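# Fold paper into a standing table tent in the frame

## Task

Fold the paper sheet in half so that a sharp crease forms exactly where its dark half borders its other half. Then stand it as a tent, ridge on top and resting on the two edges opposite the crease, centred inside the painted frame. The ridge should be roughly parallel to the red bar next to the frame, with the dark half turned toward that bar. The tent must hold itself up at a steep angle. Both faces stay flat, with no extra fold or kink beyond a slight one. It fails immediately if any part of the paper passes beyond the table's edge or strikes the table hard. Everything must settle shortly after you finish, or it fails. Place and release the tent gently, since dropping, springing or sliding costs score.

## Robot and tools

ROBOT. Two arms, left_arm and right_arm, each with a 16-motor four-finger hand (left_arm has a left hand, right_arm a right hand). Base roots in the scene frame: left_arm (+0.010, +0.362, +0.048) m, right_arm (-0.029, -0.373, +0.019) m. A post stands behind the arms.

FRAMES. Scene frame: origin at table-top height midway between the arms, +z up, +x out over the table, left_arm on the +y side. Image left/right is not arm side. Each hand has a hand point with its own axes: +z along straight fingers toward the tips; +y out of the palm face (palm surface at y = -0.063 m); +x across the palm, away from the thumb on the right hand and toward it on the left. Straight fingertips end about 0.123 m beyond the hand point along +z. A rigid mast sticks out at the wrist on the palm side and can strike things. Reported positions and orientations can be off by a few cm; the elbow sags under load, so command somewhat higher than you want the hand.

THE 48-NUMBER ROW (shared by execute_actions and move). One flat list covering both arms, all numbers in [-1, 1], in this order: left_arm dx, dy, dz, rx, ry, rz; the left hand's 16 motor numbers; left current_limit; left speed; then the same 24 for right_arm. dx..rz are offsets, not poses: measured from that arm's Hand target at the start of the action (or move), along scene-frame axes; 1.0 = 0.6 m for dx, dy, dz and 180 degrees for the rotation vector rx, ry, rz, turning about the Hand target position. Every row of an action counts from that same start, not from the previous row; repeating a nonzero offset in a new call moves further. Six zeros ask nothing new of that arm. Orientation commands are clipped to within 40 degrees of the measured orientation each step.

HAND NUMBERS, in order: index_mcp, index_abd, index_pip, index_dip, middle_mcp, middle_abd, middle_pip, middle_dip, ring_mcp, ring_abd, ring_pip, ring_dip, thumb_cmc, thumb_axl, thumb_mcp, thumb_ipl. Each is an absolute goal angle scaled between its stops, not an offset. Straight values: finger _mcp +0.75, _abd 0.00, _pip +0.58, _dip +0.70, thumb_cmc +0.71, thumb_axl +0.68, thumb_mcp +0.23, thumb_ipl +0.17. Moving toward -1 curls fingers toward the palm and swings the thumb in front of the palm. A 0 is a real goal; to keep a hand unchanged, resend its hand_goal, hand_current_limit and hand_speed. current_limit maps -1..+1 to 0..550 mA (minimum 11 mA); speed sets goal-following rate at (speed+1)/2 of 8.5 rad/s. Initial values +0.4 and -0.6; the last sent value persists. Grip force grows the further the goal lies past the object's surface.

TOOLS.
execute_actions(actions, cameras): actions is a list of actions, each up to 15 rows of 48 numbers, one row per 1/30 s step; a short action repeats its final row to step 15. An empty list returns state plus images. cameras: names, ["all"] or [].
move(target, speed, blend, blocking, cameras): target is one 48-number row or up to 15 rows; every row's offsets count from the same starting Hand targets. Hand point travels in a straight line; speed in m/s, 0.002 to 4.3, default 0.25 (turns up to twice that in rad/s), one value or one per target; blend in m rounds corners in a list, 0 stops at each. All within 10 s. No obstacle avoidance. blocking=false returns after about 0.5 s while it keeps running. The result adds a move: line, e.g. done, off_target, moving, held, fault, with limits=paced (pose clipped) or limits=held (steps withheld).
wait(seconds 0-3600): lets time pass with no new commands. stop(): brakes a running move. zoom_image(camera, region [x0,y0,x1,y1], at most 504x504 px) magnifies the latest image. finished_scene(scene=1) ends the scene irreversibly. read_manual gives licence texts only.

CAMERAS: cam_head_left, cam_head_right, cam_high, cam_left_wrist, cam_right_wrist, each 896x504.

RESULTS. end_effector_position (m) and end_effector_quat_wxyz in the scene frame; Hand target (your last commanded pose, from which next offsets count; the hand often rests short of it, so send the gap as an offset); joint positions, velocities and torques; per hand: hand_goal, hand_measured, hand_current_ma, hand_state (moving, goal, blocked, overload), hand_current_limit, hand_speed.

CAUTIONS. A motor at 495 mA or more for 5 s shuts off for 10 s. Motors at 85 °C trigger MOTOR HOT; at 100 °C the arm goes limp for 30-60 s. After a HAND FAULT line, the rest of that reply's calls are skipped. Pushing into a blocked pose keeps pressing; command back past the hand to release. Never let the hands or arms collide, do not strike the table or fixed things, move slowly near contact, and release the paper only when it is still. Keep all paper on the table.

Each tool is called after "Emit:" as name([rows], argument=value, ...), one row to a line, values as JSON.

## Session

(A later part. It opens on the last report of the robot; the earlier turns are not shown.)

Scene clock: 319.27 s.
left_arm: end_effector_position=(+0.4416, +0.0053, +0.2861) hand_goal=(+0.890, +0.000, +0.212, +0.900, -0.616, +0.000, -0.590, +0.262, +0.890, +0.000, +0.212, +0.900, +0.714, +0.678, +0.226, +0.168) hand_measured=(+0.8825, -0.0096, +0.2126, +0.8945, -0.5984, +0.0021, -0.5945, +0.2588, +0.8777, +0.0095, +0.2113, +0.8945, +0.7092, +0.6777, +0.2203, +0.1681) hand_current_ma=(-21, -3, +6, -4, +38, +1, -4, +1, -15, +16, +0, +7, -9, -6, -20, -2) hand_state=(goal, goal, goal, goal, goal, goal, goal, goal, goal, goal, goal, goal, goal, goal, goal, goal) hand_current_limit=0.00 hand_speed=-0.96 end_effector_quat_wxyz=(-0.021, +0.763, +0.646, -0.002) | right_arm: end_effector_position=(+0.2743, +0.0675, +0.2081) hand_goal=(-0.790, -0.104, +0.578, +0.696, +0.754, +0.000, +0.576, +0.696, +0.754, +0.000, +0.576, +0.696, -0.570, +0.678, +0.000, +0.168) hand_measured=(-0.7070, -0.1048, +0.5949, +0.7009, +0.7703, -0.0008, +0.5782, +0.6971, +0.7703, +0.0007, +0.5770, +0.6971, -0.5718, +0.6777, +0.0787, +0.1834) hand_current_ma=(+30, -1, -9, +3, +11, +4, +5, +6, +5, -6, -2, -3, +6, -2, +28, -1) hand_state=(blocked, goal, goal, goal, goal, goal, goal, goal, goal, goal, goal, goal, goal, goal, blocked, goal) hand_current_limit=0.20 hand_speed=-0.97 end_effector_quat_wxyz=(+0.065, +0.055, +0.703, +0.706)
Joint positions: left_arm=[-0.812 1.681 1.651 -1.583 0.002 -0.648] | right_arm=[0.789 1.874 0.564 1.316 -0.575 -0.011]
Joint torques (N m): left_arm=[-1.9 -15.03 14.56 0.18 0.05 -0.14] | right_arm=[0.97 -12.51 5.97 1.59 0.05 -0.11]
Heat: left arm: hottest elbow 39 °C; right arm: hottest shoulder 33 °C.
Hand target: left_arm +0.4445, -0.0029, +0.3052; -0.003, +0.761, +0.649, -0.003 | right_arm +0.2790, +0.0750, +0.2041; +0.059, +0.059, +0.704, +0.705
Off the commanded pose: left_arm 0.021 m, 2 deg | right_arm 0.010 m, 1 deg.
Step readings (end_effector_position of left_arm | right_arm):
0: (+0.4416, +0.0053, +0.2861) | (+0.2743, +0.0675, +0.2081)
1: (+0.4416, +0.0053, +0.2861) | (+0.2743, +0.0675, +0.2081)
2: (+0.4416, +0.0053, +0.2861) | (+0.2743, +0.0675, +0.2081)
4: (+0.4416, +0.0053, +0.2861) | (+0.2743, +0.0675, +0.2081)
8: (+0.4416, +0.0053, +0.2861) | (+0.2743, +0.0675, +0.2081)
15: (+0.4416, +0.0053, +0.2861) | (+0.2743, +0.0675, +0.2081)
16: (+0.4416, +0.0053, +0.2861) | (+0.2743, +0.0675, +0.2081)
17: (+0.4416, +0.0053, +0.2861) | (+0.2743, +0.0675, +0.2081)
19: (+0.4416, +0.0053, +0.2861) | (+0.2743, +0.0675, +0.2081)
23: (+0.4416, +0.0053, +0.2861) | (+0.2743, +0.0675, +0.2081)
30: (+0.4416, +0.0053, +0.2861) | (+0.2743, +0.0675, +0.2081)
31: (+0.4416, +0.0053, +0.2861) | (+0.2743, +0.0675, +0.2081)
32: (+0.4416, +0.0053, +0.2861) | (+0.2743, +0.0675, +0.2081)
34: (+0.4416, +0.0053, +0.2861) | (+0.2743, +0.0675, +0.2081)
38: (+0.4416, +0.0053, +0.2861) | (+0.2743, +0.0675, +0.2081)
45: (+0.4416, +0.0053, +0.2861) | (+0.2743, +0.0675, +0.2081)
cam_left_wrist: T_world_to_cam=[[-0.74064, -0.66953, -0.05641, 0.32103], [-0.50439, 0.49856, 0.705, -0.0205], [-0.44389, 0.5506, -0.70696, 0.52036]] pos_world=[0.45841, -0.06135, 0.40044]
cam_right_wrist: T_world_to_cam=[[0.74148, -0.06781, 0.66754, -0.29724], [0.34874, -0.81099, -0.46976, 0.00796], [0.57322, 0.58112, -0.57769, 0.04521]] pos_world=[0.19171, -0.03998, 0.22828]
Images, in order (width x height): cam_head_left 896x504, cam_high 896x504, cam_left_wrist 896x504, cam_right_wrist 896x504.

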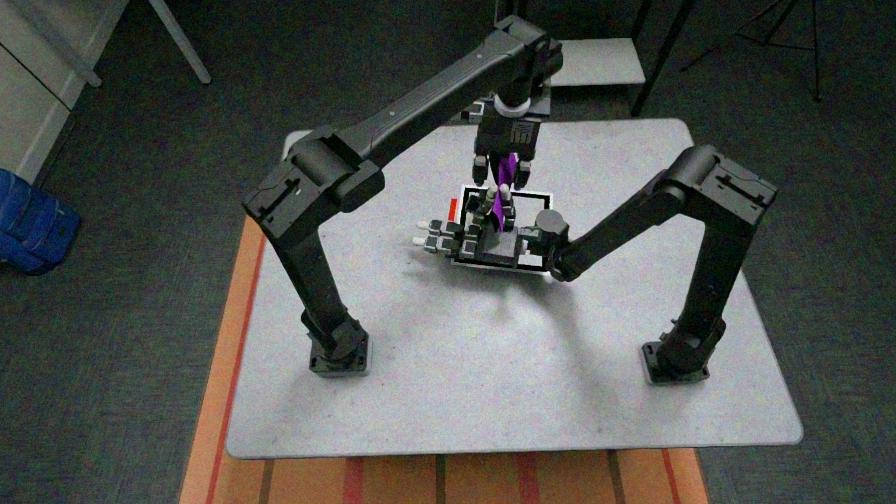

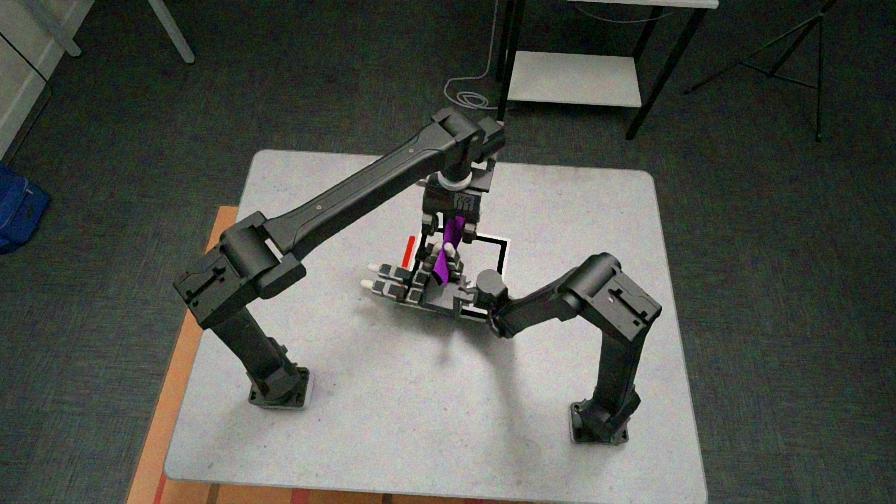

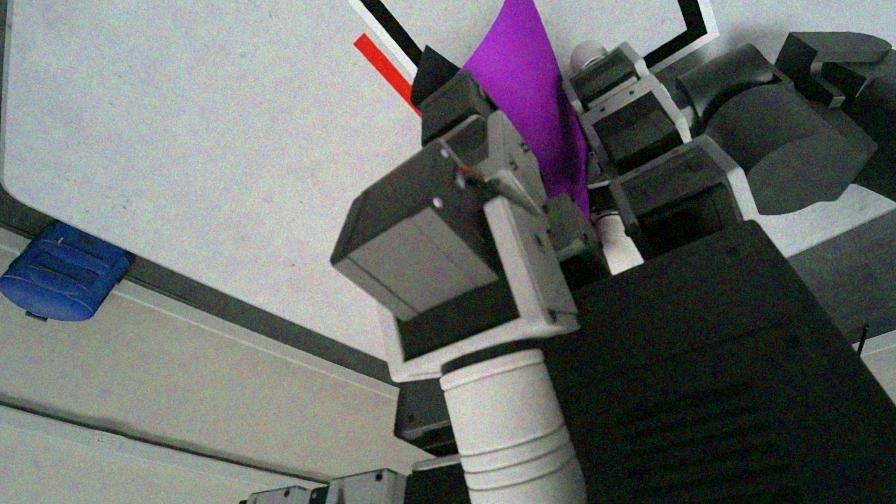

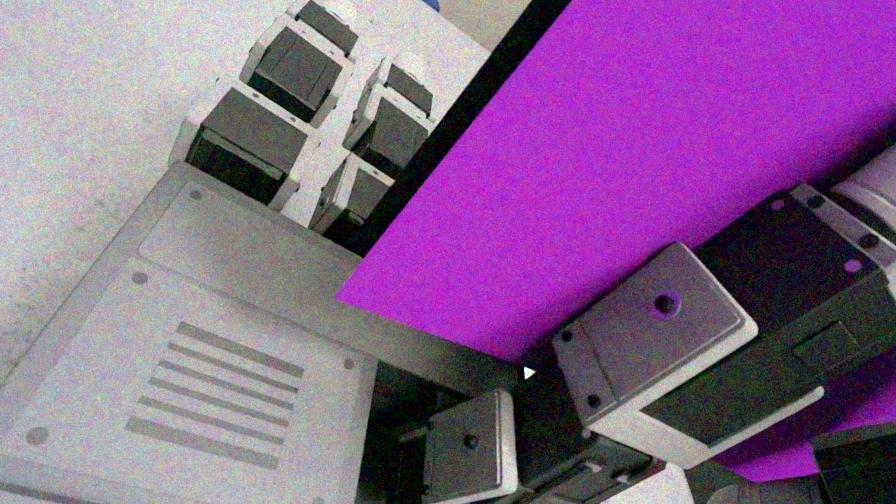

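Emit:
move(target=[0,0.010,0.115,0,0,0,0.890,0.0,0.212,0.899,-0.616,0,-0.591,0.261,0.890,0.0,0.212,0.899,0.714,0.678,0.226,0.168,0.0,-0.95,0,0,0,0,0,0,-0.79,-0.104,0.577,0.696,0.754,0,0.576,0.696,0.754,0,0.576,0.696,-0.571,0.678,0.0,0.168,0.2,-0.97], speed=0.06, cameras=["cam_head_left","cam_head_right","cam_high","cam_left_wrist"])

Emit:
zoom_image(camera="cam_head_left", region=[460, 126, 540, 206])

Emit:
zoom_image(camera="cam_high", region=[406, 200, 486, 280])

Emit:
zoom_image(camera="cam_left_wrist", region=[400, 0, 660, 280])

Scene clock: 321.80 s.
left_arm: end_effector_position=(+0.4405, +0.0068, +0.3541) hand_goal=(+0.890, +0.000, +0.212, +0.900, -0.616, +0.000, -0.590, +0.262, +0.890, +0.000, +0.212, +0.900, +0.714, +0.678, +0.226, +0.168) hand_measured=(+0.8825, -0.0096, +0.2126, +0.8945, -0.5984, +0.0021, -0.5945, +0.2588, +0.8777, +0.0095, +0.2190, +0.8933, +0.7092, +0.6777, +0.2203, +0.1672) hand_current_ma=(-16, -4, +10, -2, +32, +2, +0, -13, -16, +20, +16, -1, -5, -11, -30, +1) hand_state=(goal, goal, goal, goal, goal, goal, goal, goal, goal, goal, goal, goal, goal, goal, goal, goal) hand_current_limit=0.00 hand_speed=-0.95 end_effector_quat_wxyz=(+0.005, +0.763, +0.647, +0.000) | right_arm: end_effector_position=(+0.2743, +0.0675, +0.2081) hand_goal=(-0.790, -0.104, +0.578, +0.696, +0.754, +0.000, +0.576, +0.696, +0.754, +0.000, +0.576, +0.696, -0.570, +0.678, +0.000, +0.168) hand_measured=(-0.7070, -0.1063, +0.5949, +0.7022, +0.7716, -0.0008, +0.5782, +0.6971, +0.7703, +0.0007, +0.5770, +0.6971, -0.5718, +0.6777, +0.0797, +0.1834) hand_current_ma=(+31, -2, -8, +5, +10, +6, +4, +8, +7, -6, -3, -3, +9, -3, +25, +3) hand_state=(blocked, goal, goal, goal, goal, goal, goal, goal, goal, goal, goal, goal, goal, goal, blocked, goal) hand_current_limit=0.20 hand_speed=-0.97 end_effector_quat_wxyz=(+0.065, +0.055, +0.703, +0.706)
Joint positions: left_arm=[-0.812 1.65 1.783 -1.694 0.001 -0.648] | right_arm=[0.789 1.874 0.564 1.316 -0.575 -0.011]
Joint torques (N m): left_arm=[-1.44 -14.74 14.69 0.29 -0.21 -0.06] | right_arm=[0.85 -12.51 5.93 1.61 0.07 -0.06]
Heat: left arm: hottest elbow 40 °C; right arm: hottest shoulder 33 °C.
Hand target: left_arm +0.4445, +0.0030, +0.3743; -0.003, +0.761, +0.649, -0.003 | right_arm +0.2790, +0.0750, +0.2041; +0.059, +0.059, +0.704, +0.705
Off the commanded pose: left_arm 0.021 m, 1 deg | right_arm 0.010 m, 1 deg.
joint sent to its limit (left arm) — joint 4 (wrist pitch), lower limit. The joint targets are off in orientation, not in position.
move: off_target (left_arm)
cam_left_wrist: T_world_to_cam=[[-0.73848, -0.67168, -0.05909, 0.32509], [-0.52968, 0.52366, 0.66725, -0.04543], [-0.41723, 0.52405, -0.74249, 0.56817]] pos_world=[0.45307, -0.05561, 0.47138]

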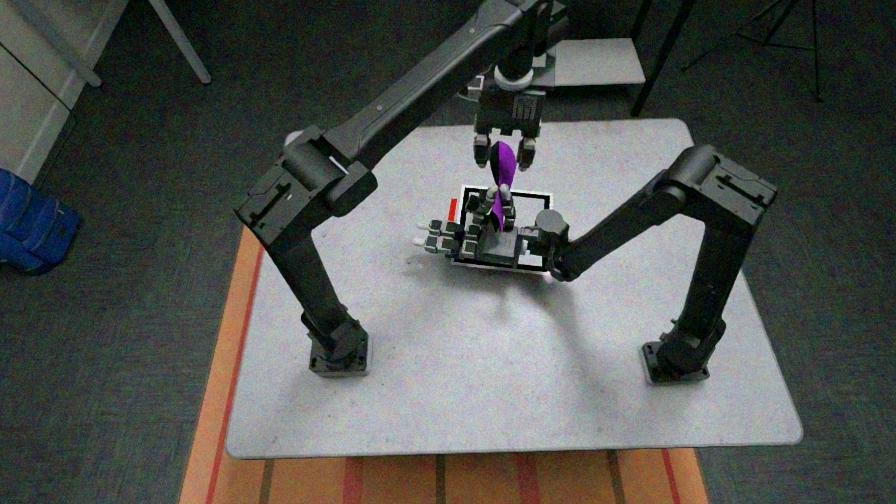

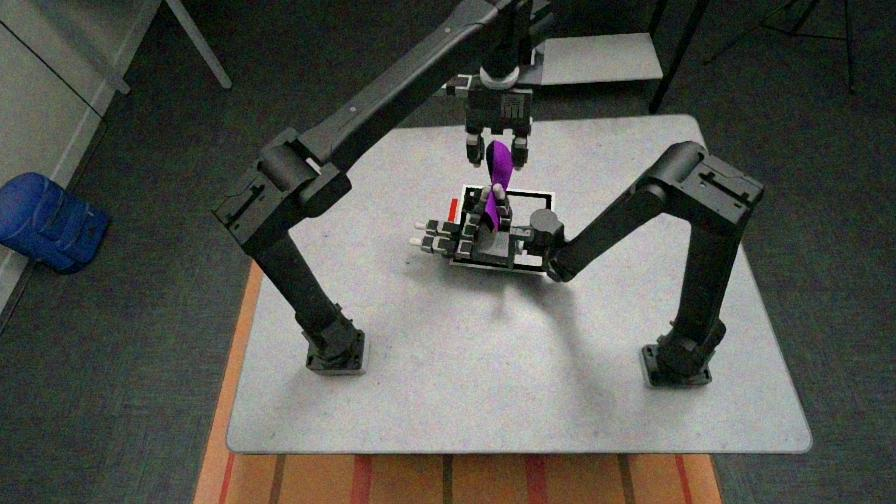

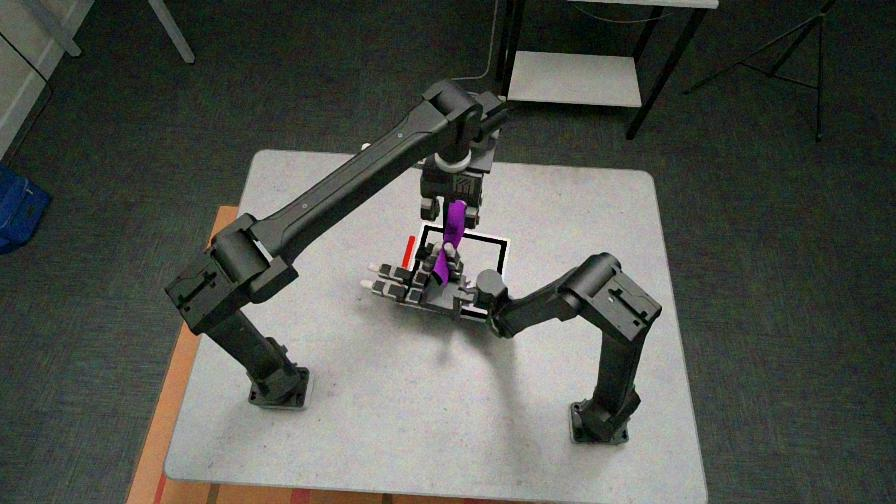

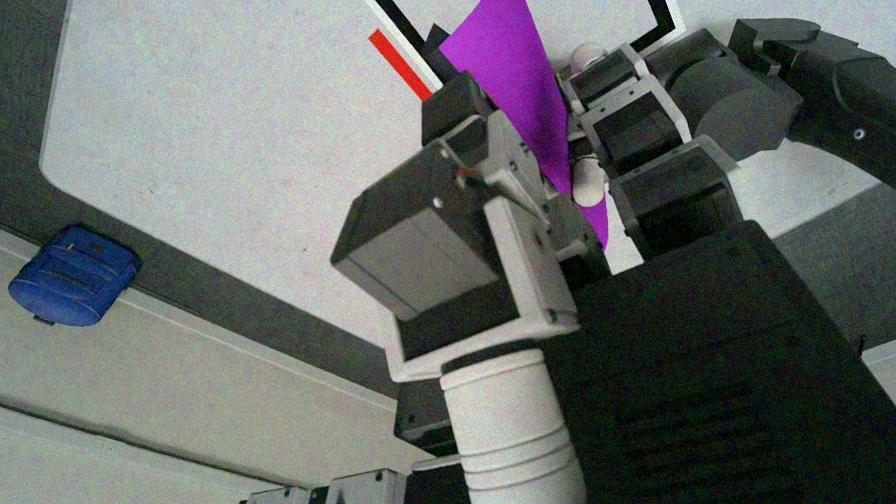

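Scaled by 6.300 from the camera's image (finer frame: 1280x720).

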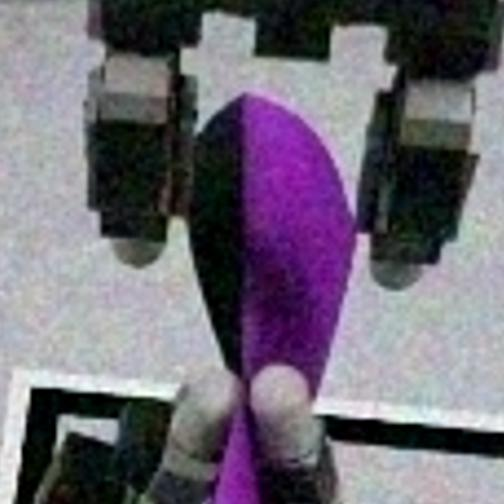

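Scaled by 6.300 from the camera's image (finer frame: 1280x720).

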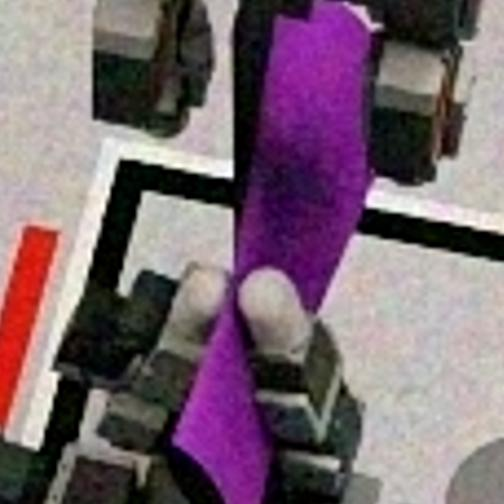

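Scaled by 1.800 from the camera's image (finer frame: 1280x720).

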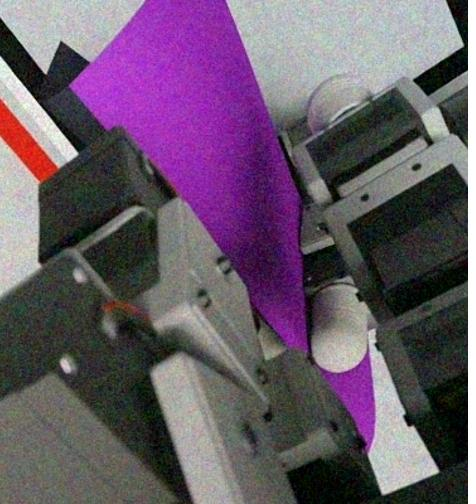

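Emit:
zoom_image(camera="cam_head_left", region=[472, 150, 532, 184])

Emit:
zoom_image(camera="cam_high", region=[418, 200, 478, 234])

Emit:
zoom_image(camera="cam_head_right", region=[464, 150, 524, 184])

Scaled by 8.400 from the camera's image (finer frame: 1280x720).

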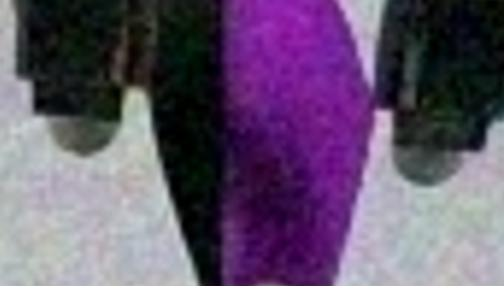

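Scaled by 8.400 from the camera's image (finer frame: 1280x720).

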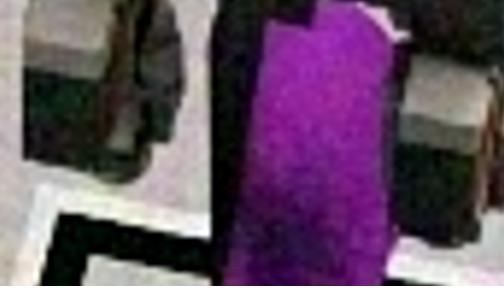

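Scaled by 8.400 from the camera's image (finer frame: 1280x720).

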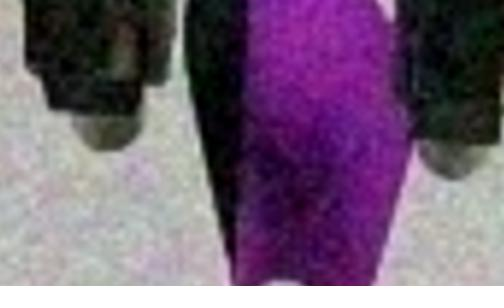

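Emit:
move(target=[0,0.0142,-0.0538,0,0,0,0.890,0.0,0.212,0.899,-0.616,0,-0.591,0.261,0.890,0.0,0.212,0.899,0.714,0.678,0.226,0.168,0.0,-0.95,0,0,0,0,0,0,-0.79,-0.104,0.577,0.696,0.754,0,0.576,0.696,0.754,0,0.576,0.696,-0.571,0.678,0.0,0.168,0.2,-0.97], speed=0.04, cameras=["cam_head_left","cam_head_right","cam_high","cam_left_wrist"])

Emit:
zoom_image(camera="cam_head_left", region=[460, 130, 540, 210])

Emit:
zoom_image(camera="cam_high", region=[406, 200, 486, 280])

Emit:
zoom_image(camera="cam_head_right", region=[454, 130, 534, 210])

Scene clock: 326.17 s.
left_arm: end_effector_position=(+0.4400, +0.0121, +0.3454) hand_goal=(+0.890, +0.000, +0.212, +0.900, -0.616, +0.000, -0.590, +0.262, +0.890, +0.000, +0.212, +0.900, +0.714, +0.678, +0.226, +0.168) hand_measured=(+0.8825, -0.0096, +0.2126, +0.8945, -0.5984, +0.0021, -0.5945, +0.2588, +0.8777, +0.0095, +0.2190, +0.8933, +0.7092, +0.6777, +0.2203, +0.1681) hand_current_ma=(-21, -9, +9, -1, +28, +10, -2, +0, -24, +20, +8, +10, +7, -14, -24, +2) hand_state=(goal, goal, goal, goal, goal, goal, goal, goal, goal, goal, goal, goal, goal, goal, goal, goal) hand_current_limit=0.00 hand_speed=-0.95 end_effector_quat_wxyz=(-0.005, +0.761, +0.649, -0.001) | right_arm: end_effector_position=(+0.2743, +0.0675, +0.2081) hand_goal=(-0.790, -0.104, +0.578, +0.696, +0.754, +0.000, +0.576, +0.696, +0.754, +0.000, +0.576, +0.696, -0.570, +0.678, +0.000, +0.168) hand_measured=(-0.7057, -0.1048, +0.5949, +0.7009, +0.7716, -0.0008, +0.5782, +0.6958, +0.7703, +0.0007, +0.5770, +0.6971, -0.5718, +0.6777, +0.0787, +0.1834) hand_current_ma=(+29, +0, -8, +8, +9, +2, +3, +10, +2, -4, -3, -1, +5, -1, +27, +0) hand_state=(blocked, goal, goal, goal, goal, goal, goal, goal, goal, goal, goal, goal, goal, goal, blocked, goal) hand_current_limit=0.20 hand_speed=-0.97 end_effector_quat_wxyz=(+0.065, +0.055, +0.703, +0.706)
Joint positions: left_arm=[-0.805 1.65 1.763 -1.693 0.001 -0.648] | right_arm=[0.789 1.874 0.564 1.316 -0.575 -0.011]
Joint torques (N m): left_arm=[-0.97 -13.68 10.74 1.01 0.07 0.06] | right_arm=[0.79 -12.69 5.91 1.66 0.06 -0.1]
Heat: left arm: hottest elbow 40 °C; right arm: hottest shoulder 33 °C.
Hand target: left_arm +0.4445, +0.0115, +0.3420; -0.003, +0.761, +0.649, -0.003 | right_arm +0.2790, +0.0750, +0.2041; +0.059, +0.059, +0.704, +0.705
Off the commanded pose: left_arm 0.006 m, 0 deg | right_arm 0.010 m, 1 deg.
move: done
cam_left_wrist: T_world_to_cam=[[-0.73519, -0.67535, -0.05829, 0.32617], [-0.52372, 0.51131, 0.68137, -0.05004], [-0.43036, 0.53147, -0.72961, 0.55988]] pos_world=[0.45455, -0.05169, 0.4616]

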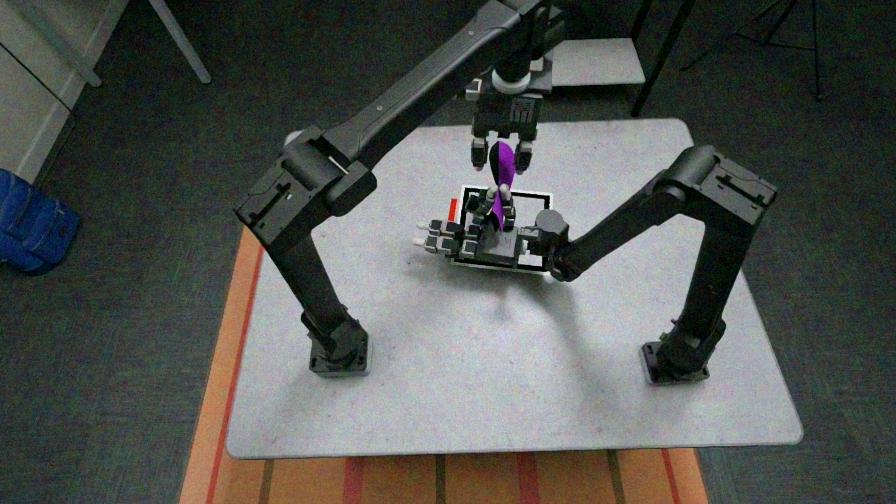

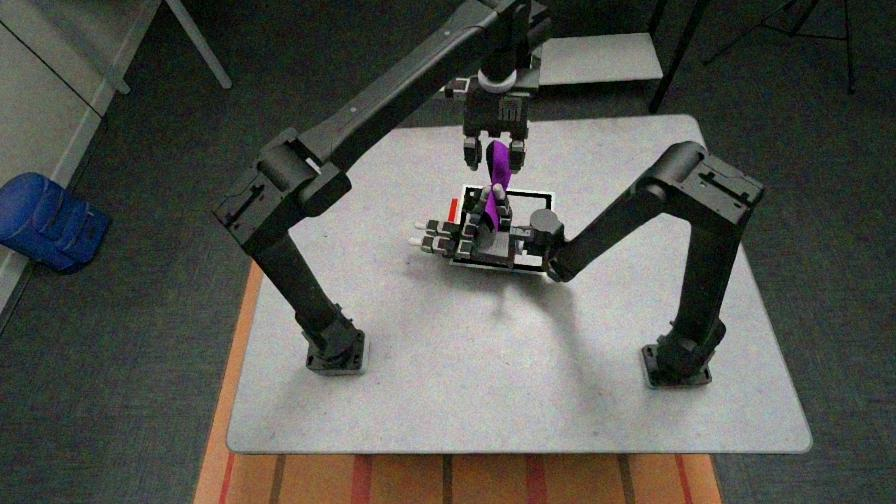

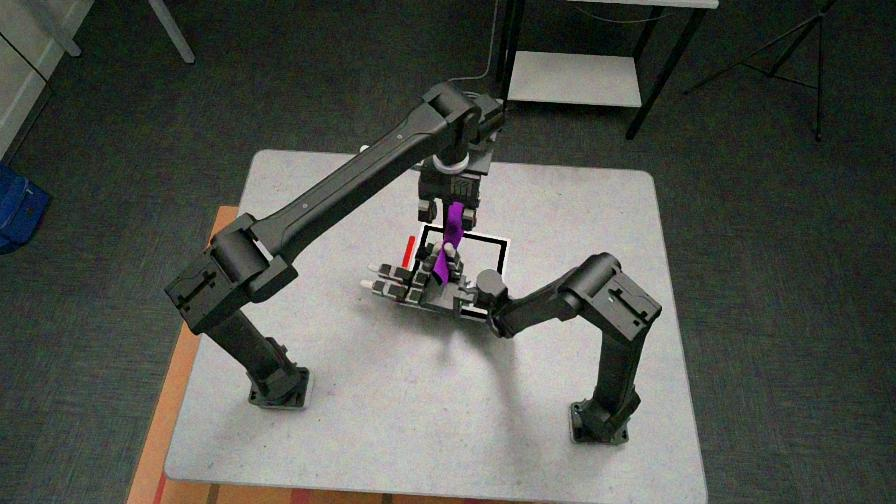

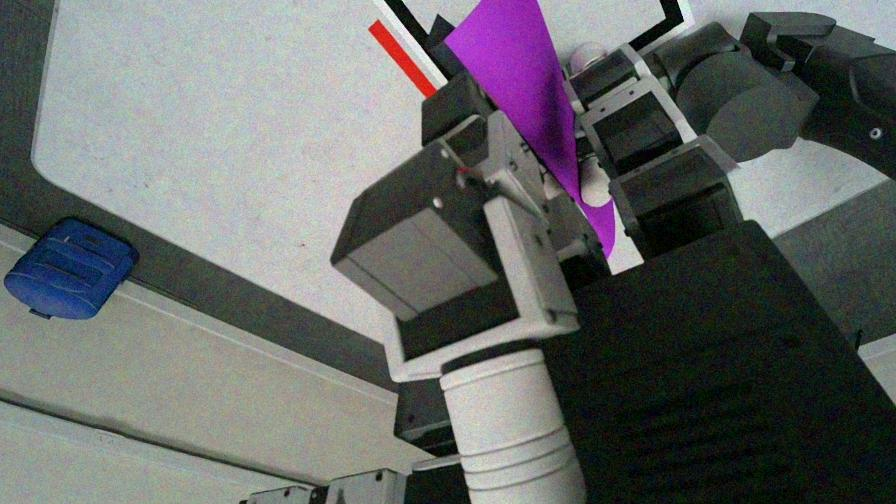

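Scaled by 6.300 from the camera's image (finer frame: 1280x720).

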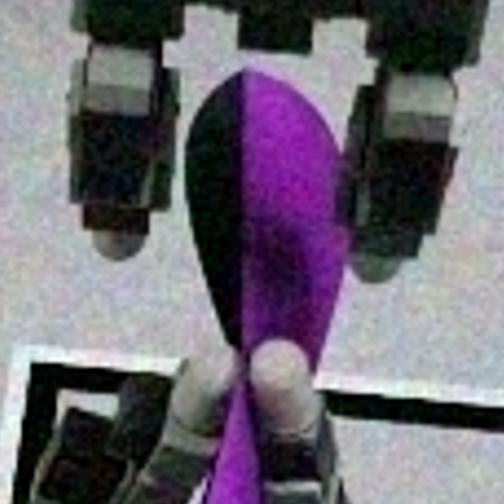

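Scaled by 6.300 from the camera's image (finer frame: 1280x720).

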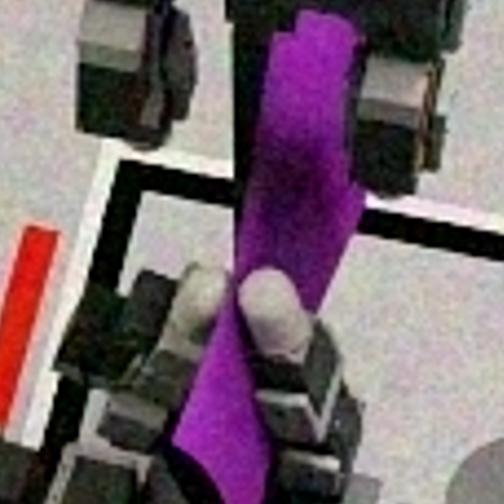

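Scaled by 6.300 from the camera's image (finer frame: 1280x720).

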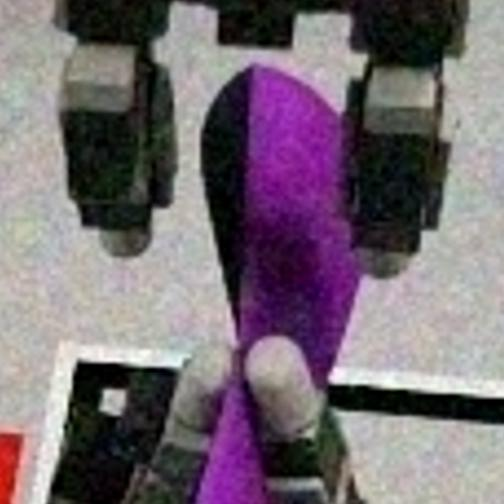

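Emit:
execute_actions([
  [[0,0,0,0,0,0,0.890,-0.20,0.212,0.899,-0.616,0,-0.591,0.261,0.890,0.20,0.212,0.899,0.714,0.678,0.226,0.168,0.0,-0.94,0,0,0,0,0,0,-0.79,-0.104,0.577,0.696,0.754,0,0.576,0.696,0.754,0,0.576,0.696,-0.571,0.678,0.0,0.168,0.2,-0.97]],
  [[0,0,0,0,0,0,0.890,-0.20,0.212,0.899,-0.616,0,-0.591,0.261,0.890,0.20,0.212,0.899,0.714,0.678,0.226,0.168,0.0,-0.94,0,0,0,0,0,0,-0.79,-0.104,0.577,0.696,0.754,0,0.576,0.696,0.754,0,0.576,0.696,-0.571,0.678,0.0,0.168,0.2,-0.97]],
  [[0,0,0,0,0,0,0.890,-0.30,0.212,0.899,-0.616,0,-0.591,0.261,0.890,0.30,0.212,0.899,0.714,0.678,0.226,0.168,0.0,-0.96,0,0,0,0,0,0,-0.79,-0.104,0.577,0.696,0.754,0,0.576,0.696,0.754,0,0.576,0.696,-0.571,0.678,0.0,0.168,0.2,-0.97]],
  [[0,0,0,0,0,0,0.890,-0.30,0.212,0.899,-0.616,0,-0.591,0.261,0.890,0.30,0.212,0.899,0.714,0.678,0.226,0.168,0.0,-0.96,0,0,0,0,0,0,-0.79,-0.104,0.577,0.696,0.754,0,0.576,0.696,0.754,0,0.576,0.696,-0.571,0.678,0.0,0.168,0.2,-0.97]],
], cameras=["cam_head_left","cam_head_right","cam_high","cam_left_wrist"])

Emit:
zoom_image(camera="cam_head_left", region=[470, 140, 530, 200])

Emit:
zoom_image(camera="cam_head_right", region=[464, 140, 524, 200])

Scene clock: 330.00 s.
left_arm: end_effector_position=(+0.4401, +0.0120, +0.3454) hand_goal=(+0.890, -0.300, +0.212, +0.900, -0.616, +0.000, -0.590, +0.262, +0.890, +0.300, +0.212, +0.900, +0.714, +0.678, +0.226, +0.168) hand_measured=(+0.8825, -0.2792, +0.2126, +0.8945, -0.5984, +0.0036, -0.5945, +0.2601, +0.8777, +0.2776, +0.2190, +0.8933, +0.7092, +0.6777, +0.2203, +0.1681) hand_current_ma=(-17, +24, +13, -5, +37, +3, -14, -7, -21, -23, +17, +6, -1, -12, -8, -1) hand_state=(goal, blocked, goal, goal, goal, goal, goal, goal, goal, blocked, goal, goal, goal, goal, goal, goal) hand_current_limit=0.00 hand_speed=-0.96 end_effector_quat_wxyz=(-0.005, +0.761, +0.649, -0.001) | right_arm: end_effector_position=(+0.2743, +0.0675, +0.2081) hand_goal=(-0.790, -0.104, +0.578, +0.696, +0.754, +0.000, +0.576, +0.696, +0.754, +0.000, +0.576, +0.696, -0.570, +0.678, +0.000, +0.168) hand_measured=(-0.7070, -0.1048, +0.5949, +0.7009, +0.7716, +0.0007, +0.5795, +0.6958, +0.7703, +0.0007, +0.5770, +0.6971, -0.5718, +0.6777, +0.0797, +0.1834) hand_current_ma=(+33, +4, -2, +3, +11, -2, +5, +9, +3, -3, -8, -3, +6, -3, +25, +1) hand_state=(blocked, goal, goal, goal, goal, goal, goal, goal, goal, goal, goal, goal, goal, goal, blocked, goal) hand_current_limit=0.20 hand_speed=-0.97 end_effector_quat_wxyz=(+0.065, +0.055, +0.703, +0.706)
Joint positions: left_arm=[-0.805 1.65 1.763 -1.693 0.002 -0.648] | right_arm=[0.789 1.874 0.564 1.316 -0.575 -0.011]
Joint torques (N m): left_arm=[-0.79 -13.86 10.78 0.9 0.07 0.06] | right_arm=[0.67 -13.16 5.89 1.73 0.05 -0.13]
Heat: left arm: hottest elbow 40 °C; right arm: hottest shoulder 33 °C.
Hand target: left_arm +0.4444, +0.0115, +0.3420; -0.003, +0.761, +0.649, -0.003 | right_arm +0.2790, +0.0750, +0.2041; +0.059, +0.059, +0.704, +0.705
Off the commanded pose: left_arm 0.006 m, 0 deg | right_arm 0.010 m, 1 deg.
Step readings (end_effector_position of left_arm | right_arm):
0: (+0.4401, +0.0121, +0.3454) | (+0.2743, +0.0675, +0.2081)
1: (+0.4401, +0.0121, +0.3454) | (+0.2743, +0.0675, +0.2081)
2: (+0.4401, +0.0121, +0.3454) | (+0.2743, +0.0675, +0.2081)
4: (+0.4401, +0.0121, +0.3454) | (+0.2743, +0.0675, +0.2081)
8: (+0.4401, +0.0120, +0.3454) | (+0.2743, +0.0675, +0.2081)
15: (+0.4401, +0.0120, +0.3454) | (+0.2743, +0.0675, +0.2081)
16: (+0.4401, +0.0120, +0.3454) | (+0.2743, +0.0675, +0.2081)
17: (+0.4401, +0.0120, +0.3454) | (+0.2743, +0.0675, +0.2081)
19: (+0.4401, +0.0120, +0.3454) | (+0.2743, +0.0675, +0.2081)
23: (+0.4401, +0.0120, +0.3454) | (+0.2743, +0.0675, +0.2081)
30: (+0.4401, +0.0120, +0.3454) | (+0.2743, +0.0675, +0.2081)
31: (+0.4401, +0.0120, +0.3454) | (+0.2743, +0.0675, +0.2081)
32: (+0.4401, +0.0120, +0.3454) | (+0.2743, +0.0675, +0.2081)
34: (+0.4401, +0.0120, +0.3454) | (+0.2743, +0.0675, +0.2081)
38: (+0.4401, +0.0120, +0.3454) | (+0.2743, +0.0675, +0.2081)
45: (+0.4401, +0.0120, +0.3454) | (+0.2743, +0.0675, +0.2081)
46: (+0.4401, +0.0120, +0.3454) | (+0.2743, +0.0675, +0.2081)
47: (+0.4401, +0.0120, +0.3454) | (+0.2743, +0.0675, +0.2081)
49: (+0.4401, +0.0120, +0.3454) | (+0.2743, +0.0675, +0.2081)
53: (+0.4401, +0.0120, +0.3454) | (+0.2743, +0.0675, +0.2081)
60: (+0.4401, +0.0120, +0.3454) | (+0.2743, +0.0675, +0.2081)
cam_left_wrist: T_world_to_cam=[[-0.73519, -0.67538, -0.05791, 0.32593], [-0.52372, 0.5117, 0.68109, -0.04983], [-0.43036, 0.53106, -0.72991, 0.56005]] pos_world=[0.45455, -0.0518, 0.4616]

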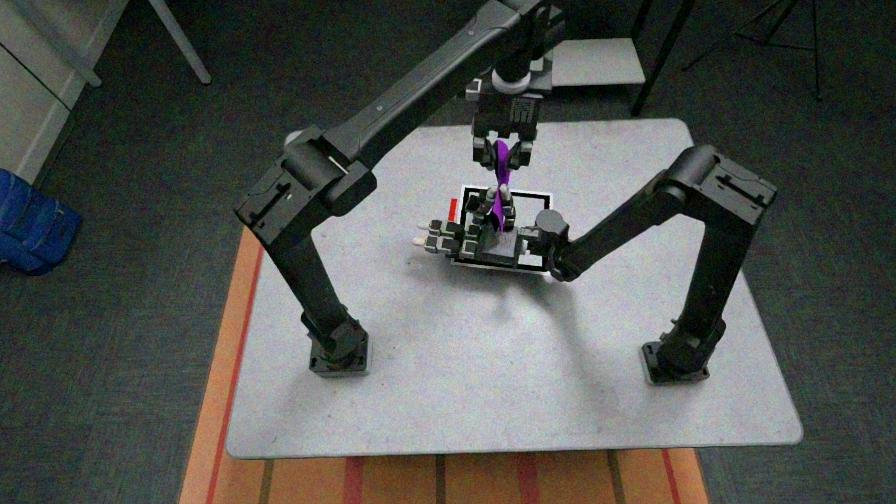

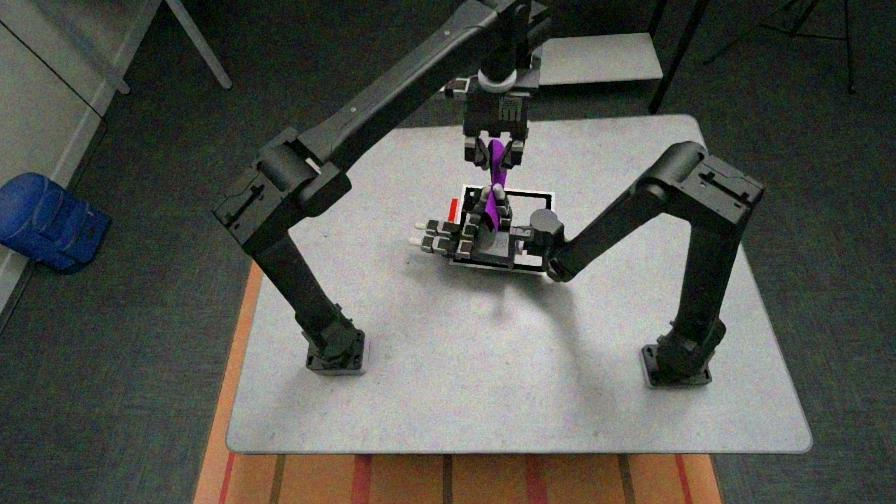

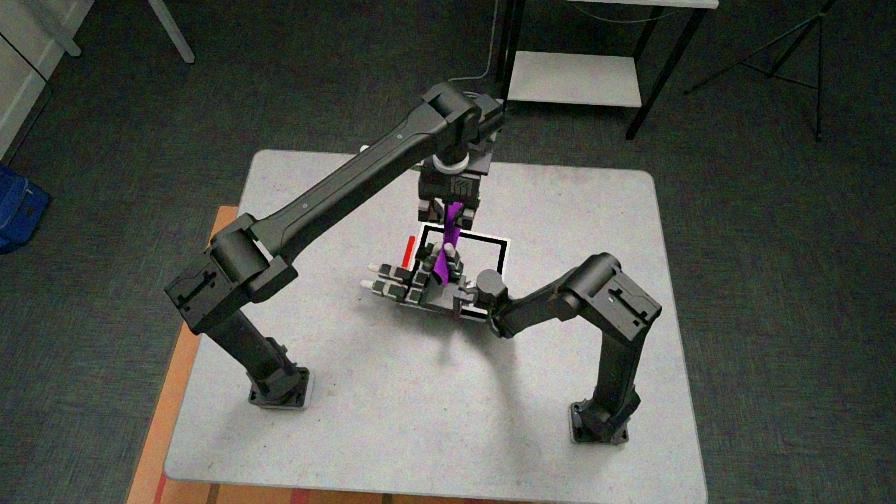

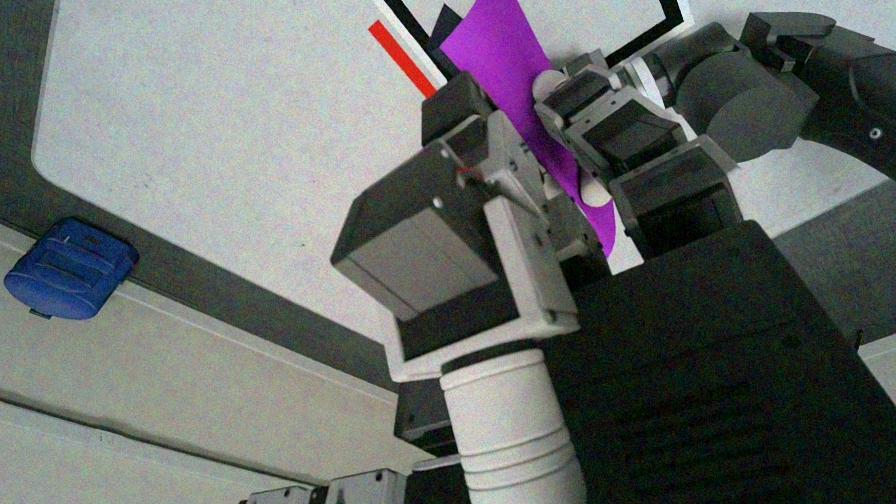

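Scaled by 8.400 from the camera's image (finer frame: 1280x720).

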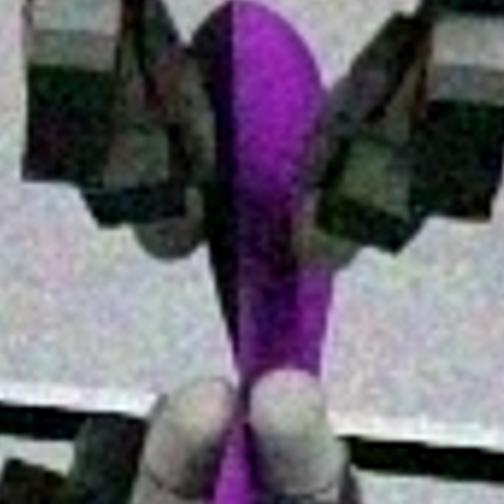

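Scaled by 8.400 from the camera's image (finer frame: 1280x720).

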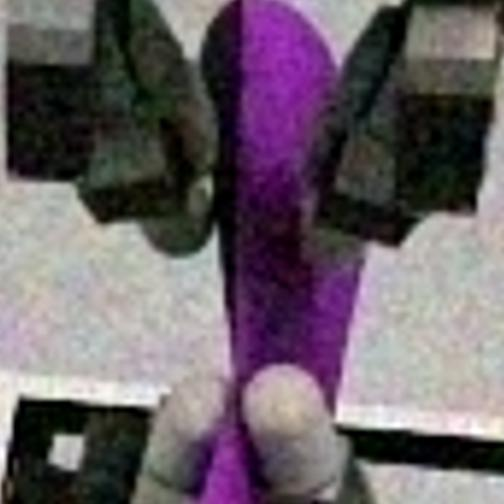

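Emit:
move(target=[0.001,0.0100,0,0,0,0,0.890,-0.26,0.212,0.899,-0.616,0,-0.591,0.261,0.890,0.26,0.212,0.899,0.714,0.678,0.226,0.168,0.0,-0.95,0,0,0,0,0,0,-0.79,-0.104,0.577,0.696,0.754,0,0.576,0.696,0.754,0,0.576,0.696,-0.571,0.678,0.0,0.168,0.2,-0.97], speed=0.03, cameras=["cam_head_left","cam_head_right","cam_high"])

Emit:
zoom_image(camera="cam_head_left", region=[480, 146, 516, 182])

Emit:
zoom_image(camera="cam_head_right", region=[474, 146, 510, 182])

Scene clock: 331.30 s.
left_arm: end_effector_position=(+0.4421, +0.0175, +0.3401) hand_goal=(+0.890, -0.260, +0.212, +0.900, -0.616, +0.000, -0.590, +0.262, +0.890, +0.260, +0.212, +0.900, +0.714, +0.678, +0.226, +0.168) hand_measured=(+0.8825, -0.2645, +0.2177, +0.8945, -0.5996, +0.0021, -0.5945, +0.2588, +0.8765, +0.2644, +0.2190, +0.8933, +0.7092, +0.6767, +0.2203, +0.1681) hand_current_ma=(-24, +3, +16, -4, +36, -2, -8, -6, -8, +11, +15, -3, -9, -6, -15, +0) hand_state=(goal, goal, goal, goal, goal, goal, goal, goal, goal, goal, goal, goal, goal, goal, goal, goal) hand_current_limit=0.00 hand_speed=-0.95 end_effector_quat_wxyz=(-0.010, +0.759, +0.651, -0.001) | right_arm: end_effector_position=(+0.2743, +0.0675, +0.2081) hand_goal=(-0.790, -0.104, +0.578, +0.696, +0.754, +0.000, +0.576, +0.696, +0.754, +0.000, +0.576, +0.696, -0.570, +0.678, +0.000, +0.168) hand_measured=(-0.7070, -0.1048, +0.5949, +0.7022, +0.7703, -0.0008, +0.5795, +0.6971, +0.7703, +0.0007, +0.5770, +0.6971, -0.5718, +0.6777, +0.0787, +0.1834) hand_current_ma=(+32, +1, -4, +6, +9, +8, +1, +10, +8, -3, -1, -1, +8, +1, +30, +2) hand_state=(blocked, goal, goal, goal, goal, goal, goal, goal, goal, goal, goal, goal, goal, goal, blocked, goal) hand_current_limit=0.20 hand_speed=-0.97 end_effector_quat_wxyz=(+0.065, +0.055, +0.703, +0.706)
Joint positions: left_arm=[-0.796 1.65 1.75 -1.691 0.002 -0.645] | right_arm=[0.789 1.874 0.564 1.316 -0.575 -0.011]
Joint torques (N m): left_arm=[-0.56 -14.68 10.71 0.88 0.05 0.11] | right_arm=[0.62 -12.75 5.91 1.72 0.06 -0.11]
Heat: left arm: hottest elbow 40 °C; right arm: hottest shoulder 33 °C.
Hand target: left_arm +0.4450, +0.0175, +0.3420; -0.003, +0.761, +0.649, -0.003 | right_arm +0.2790, +0.0750, +0.2041; +0.059, +0.059, +0.704, +0.705
Off the commanded pose: left_arm 0.003 m, 1 deg | right_arm 0.010 m, 1 deg.
move: done

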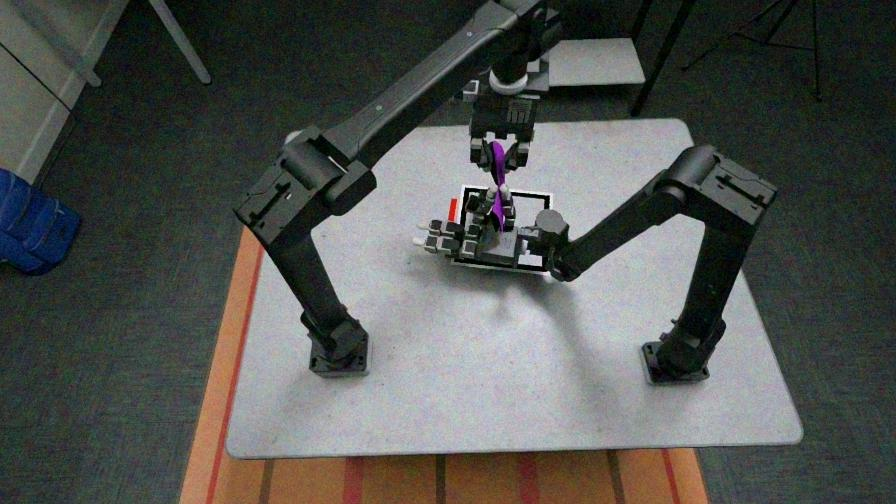

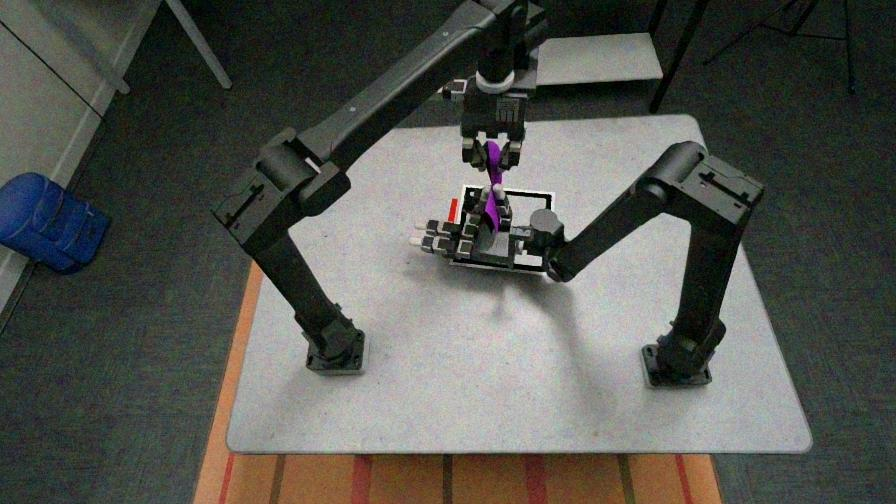

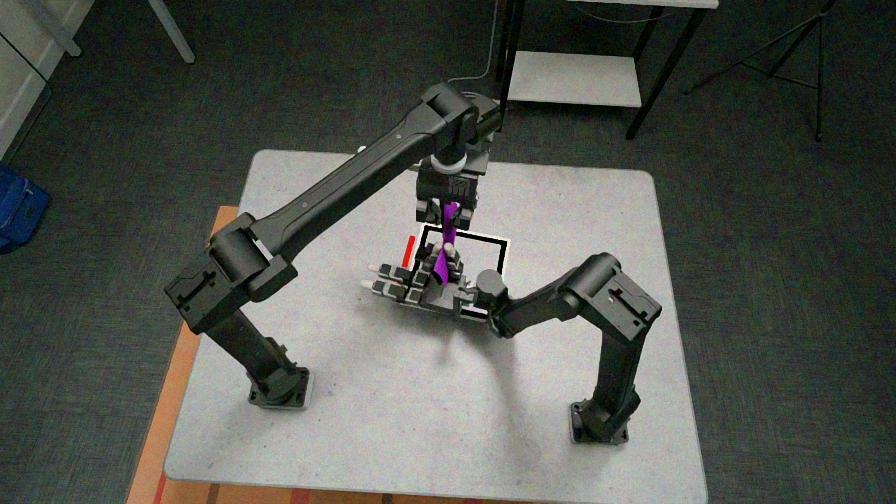

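Scaled by 14.000 from the camera's image (finer frame: 1280x720).

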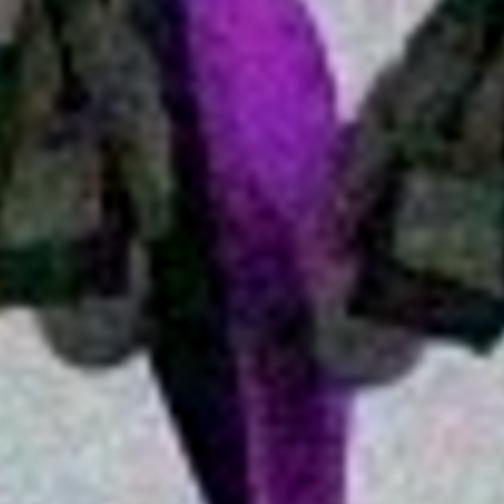

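Scaled by 14.000 from the camera's image (finer frame: 1280x720).

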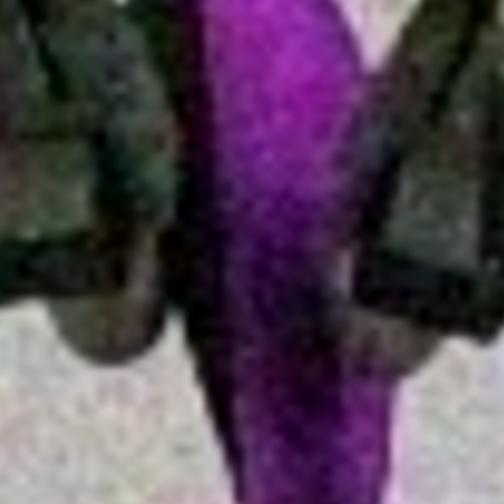

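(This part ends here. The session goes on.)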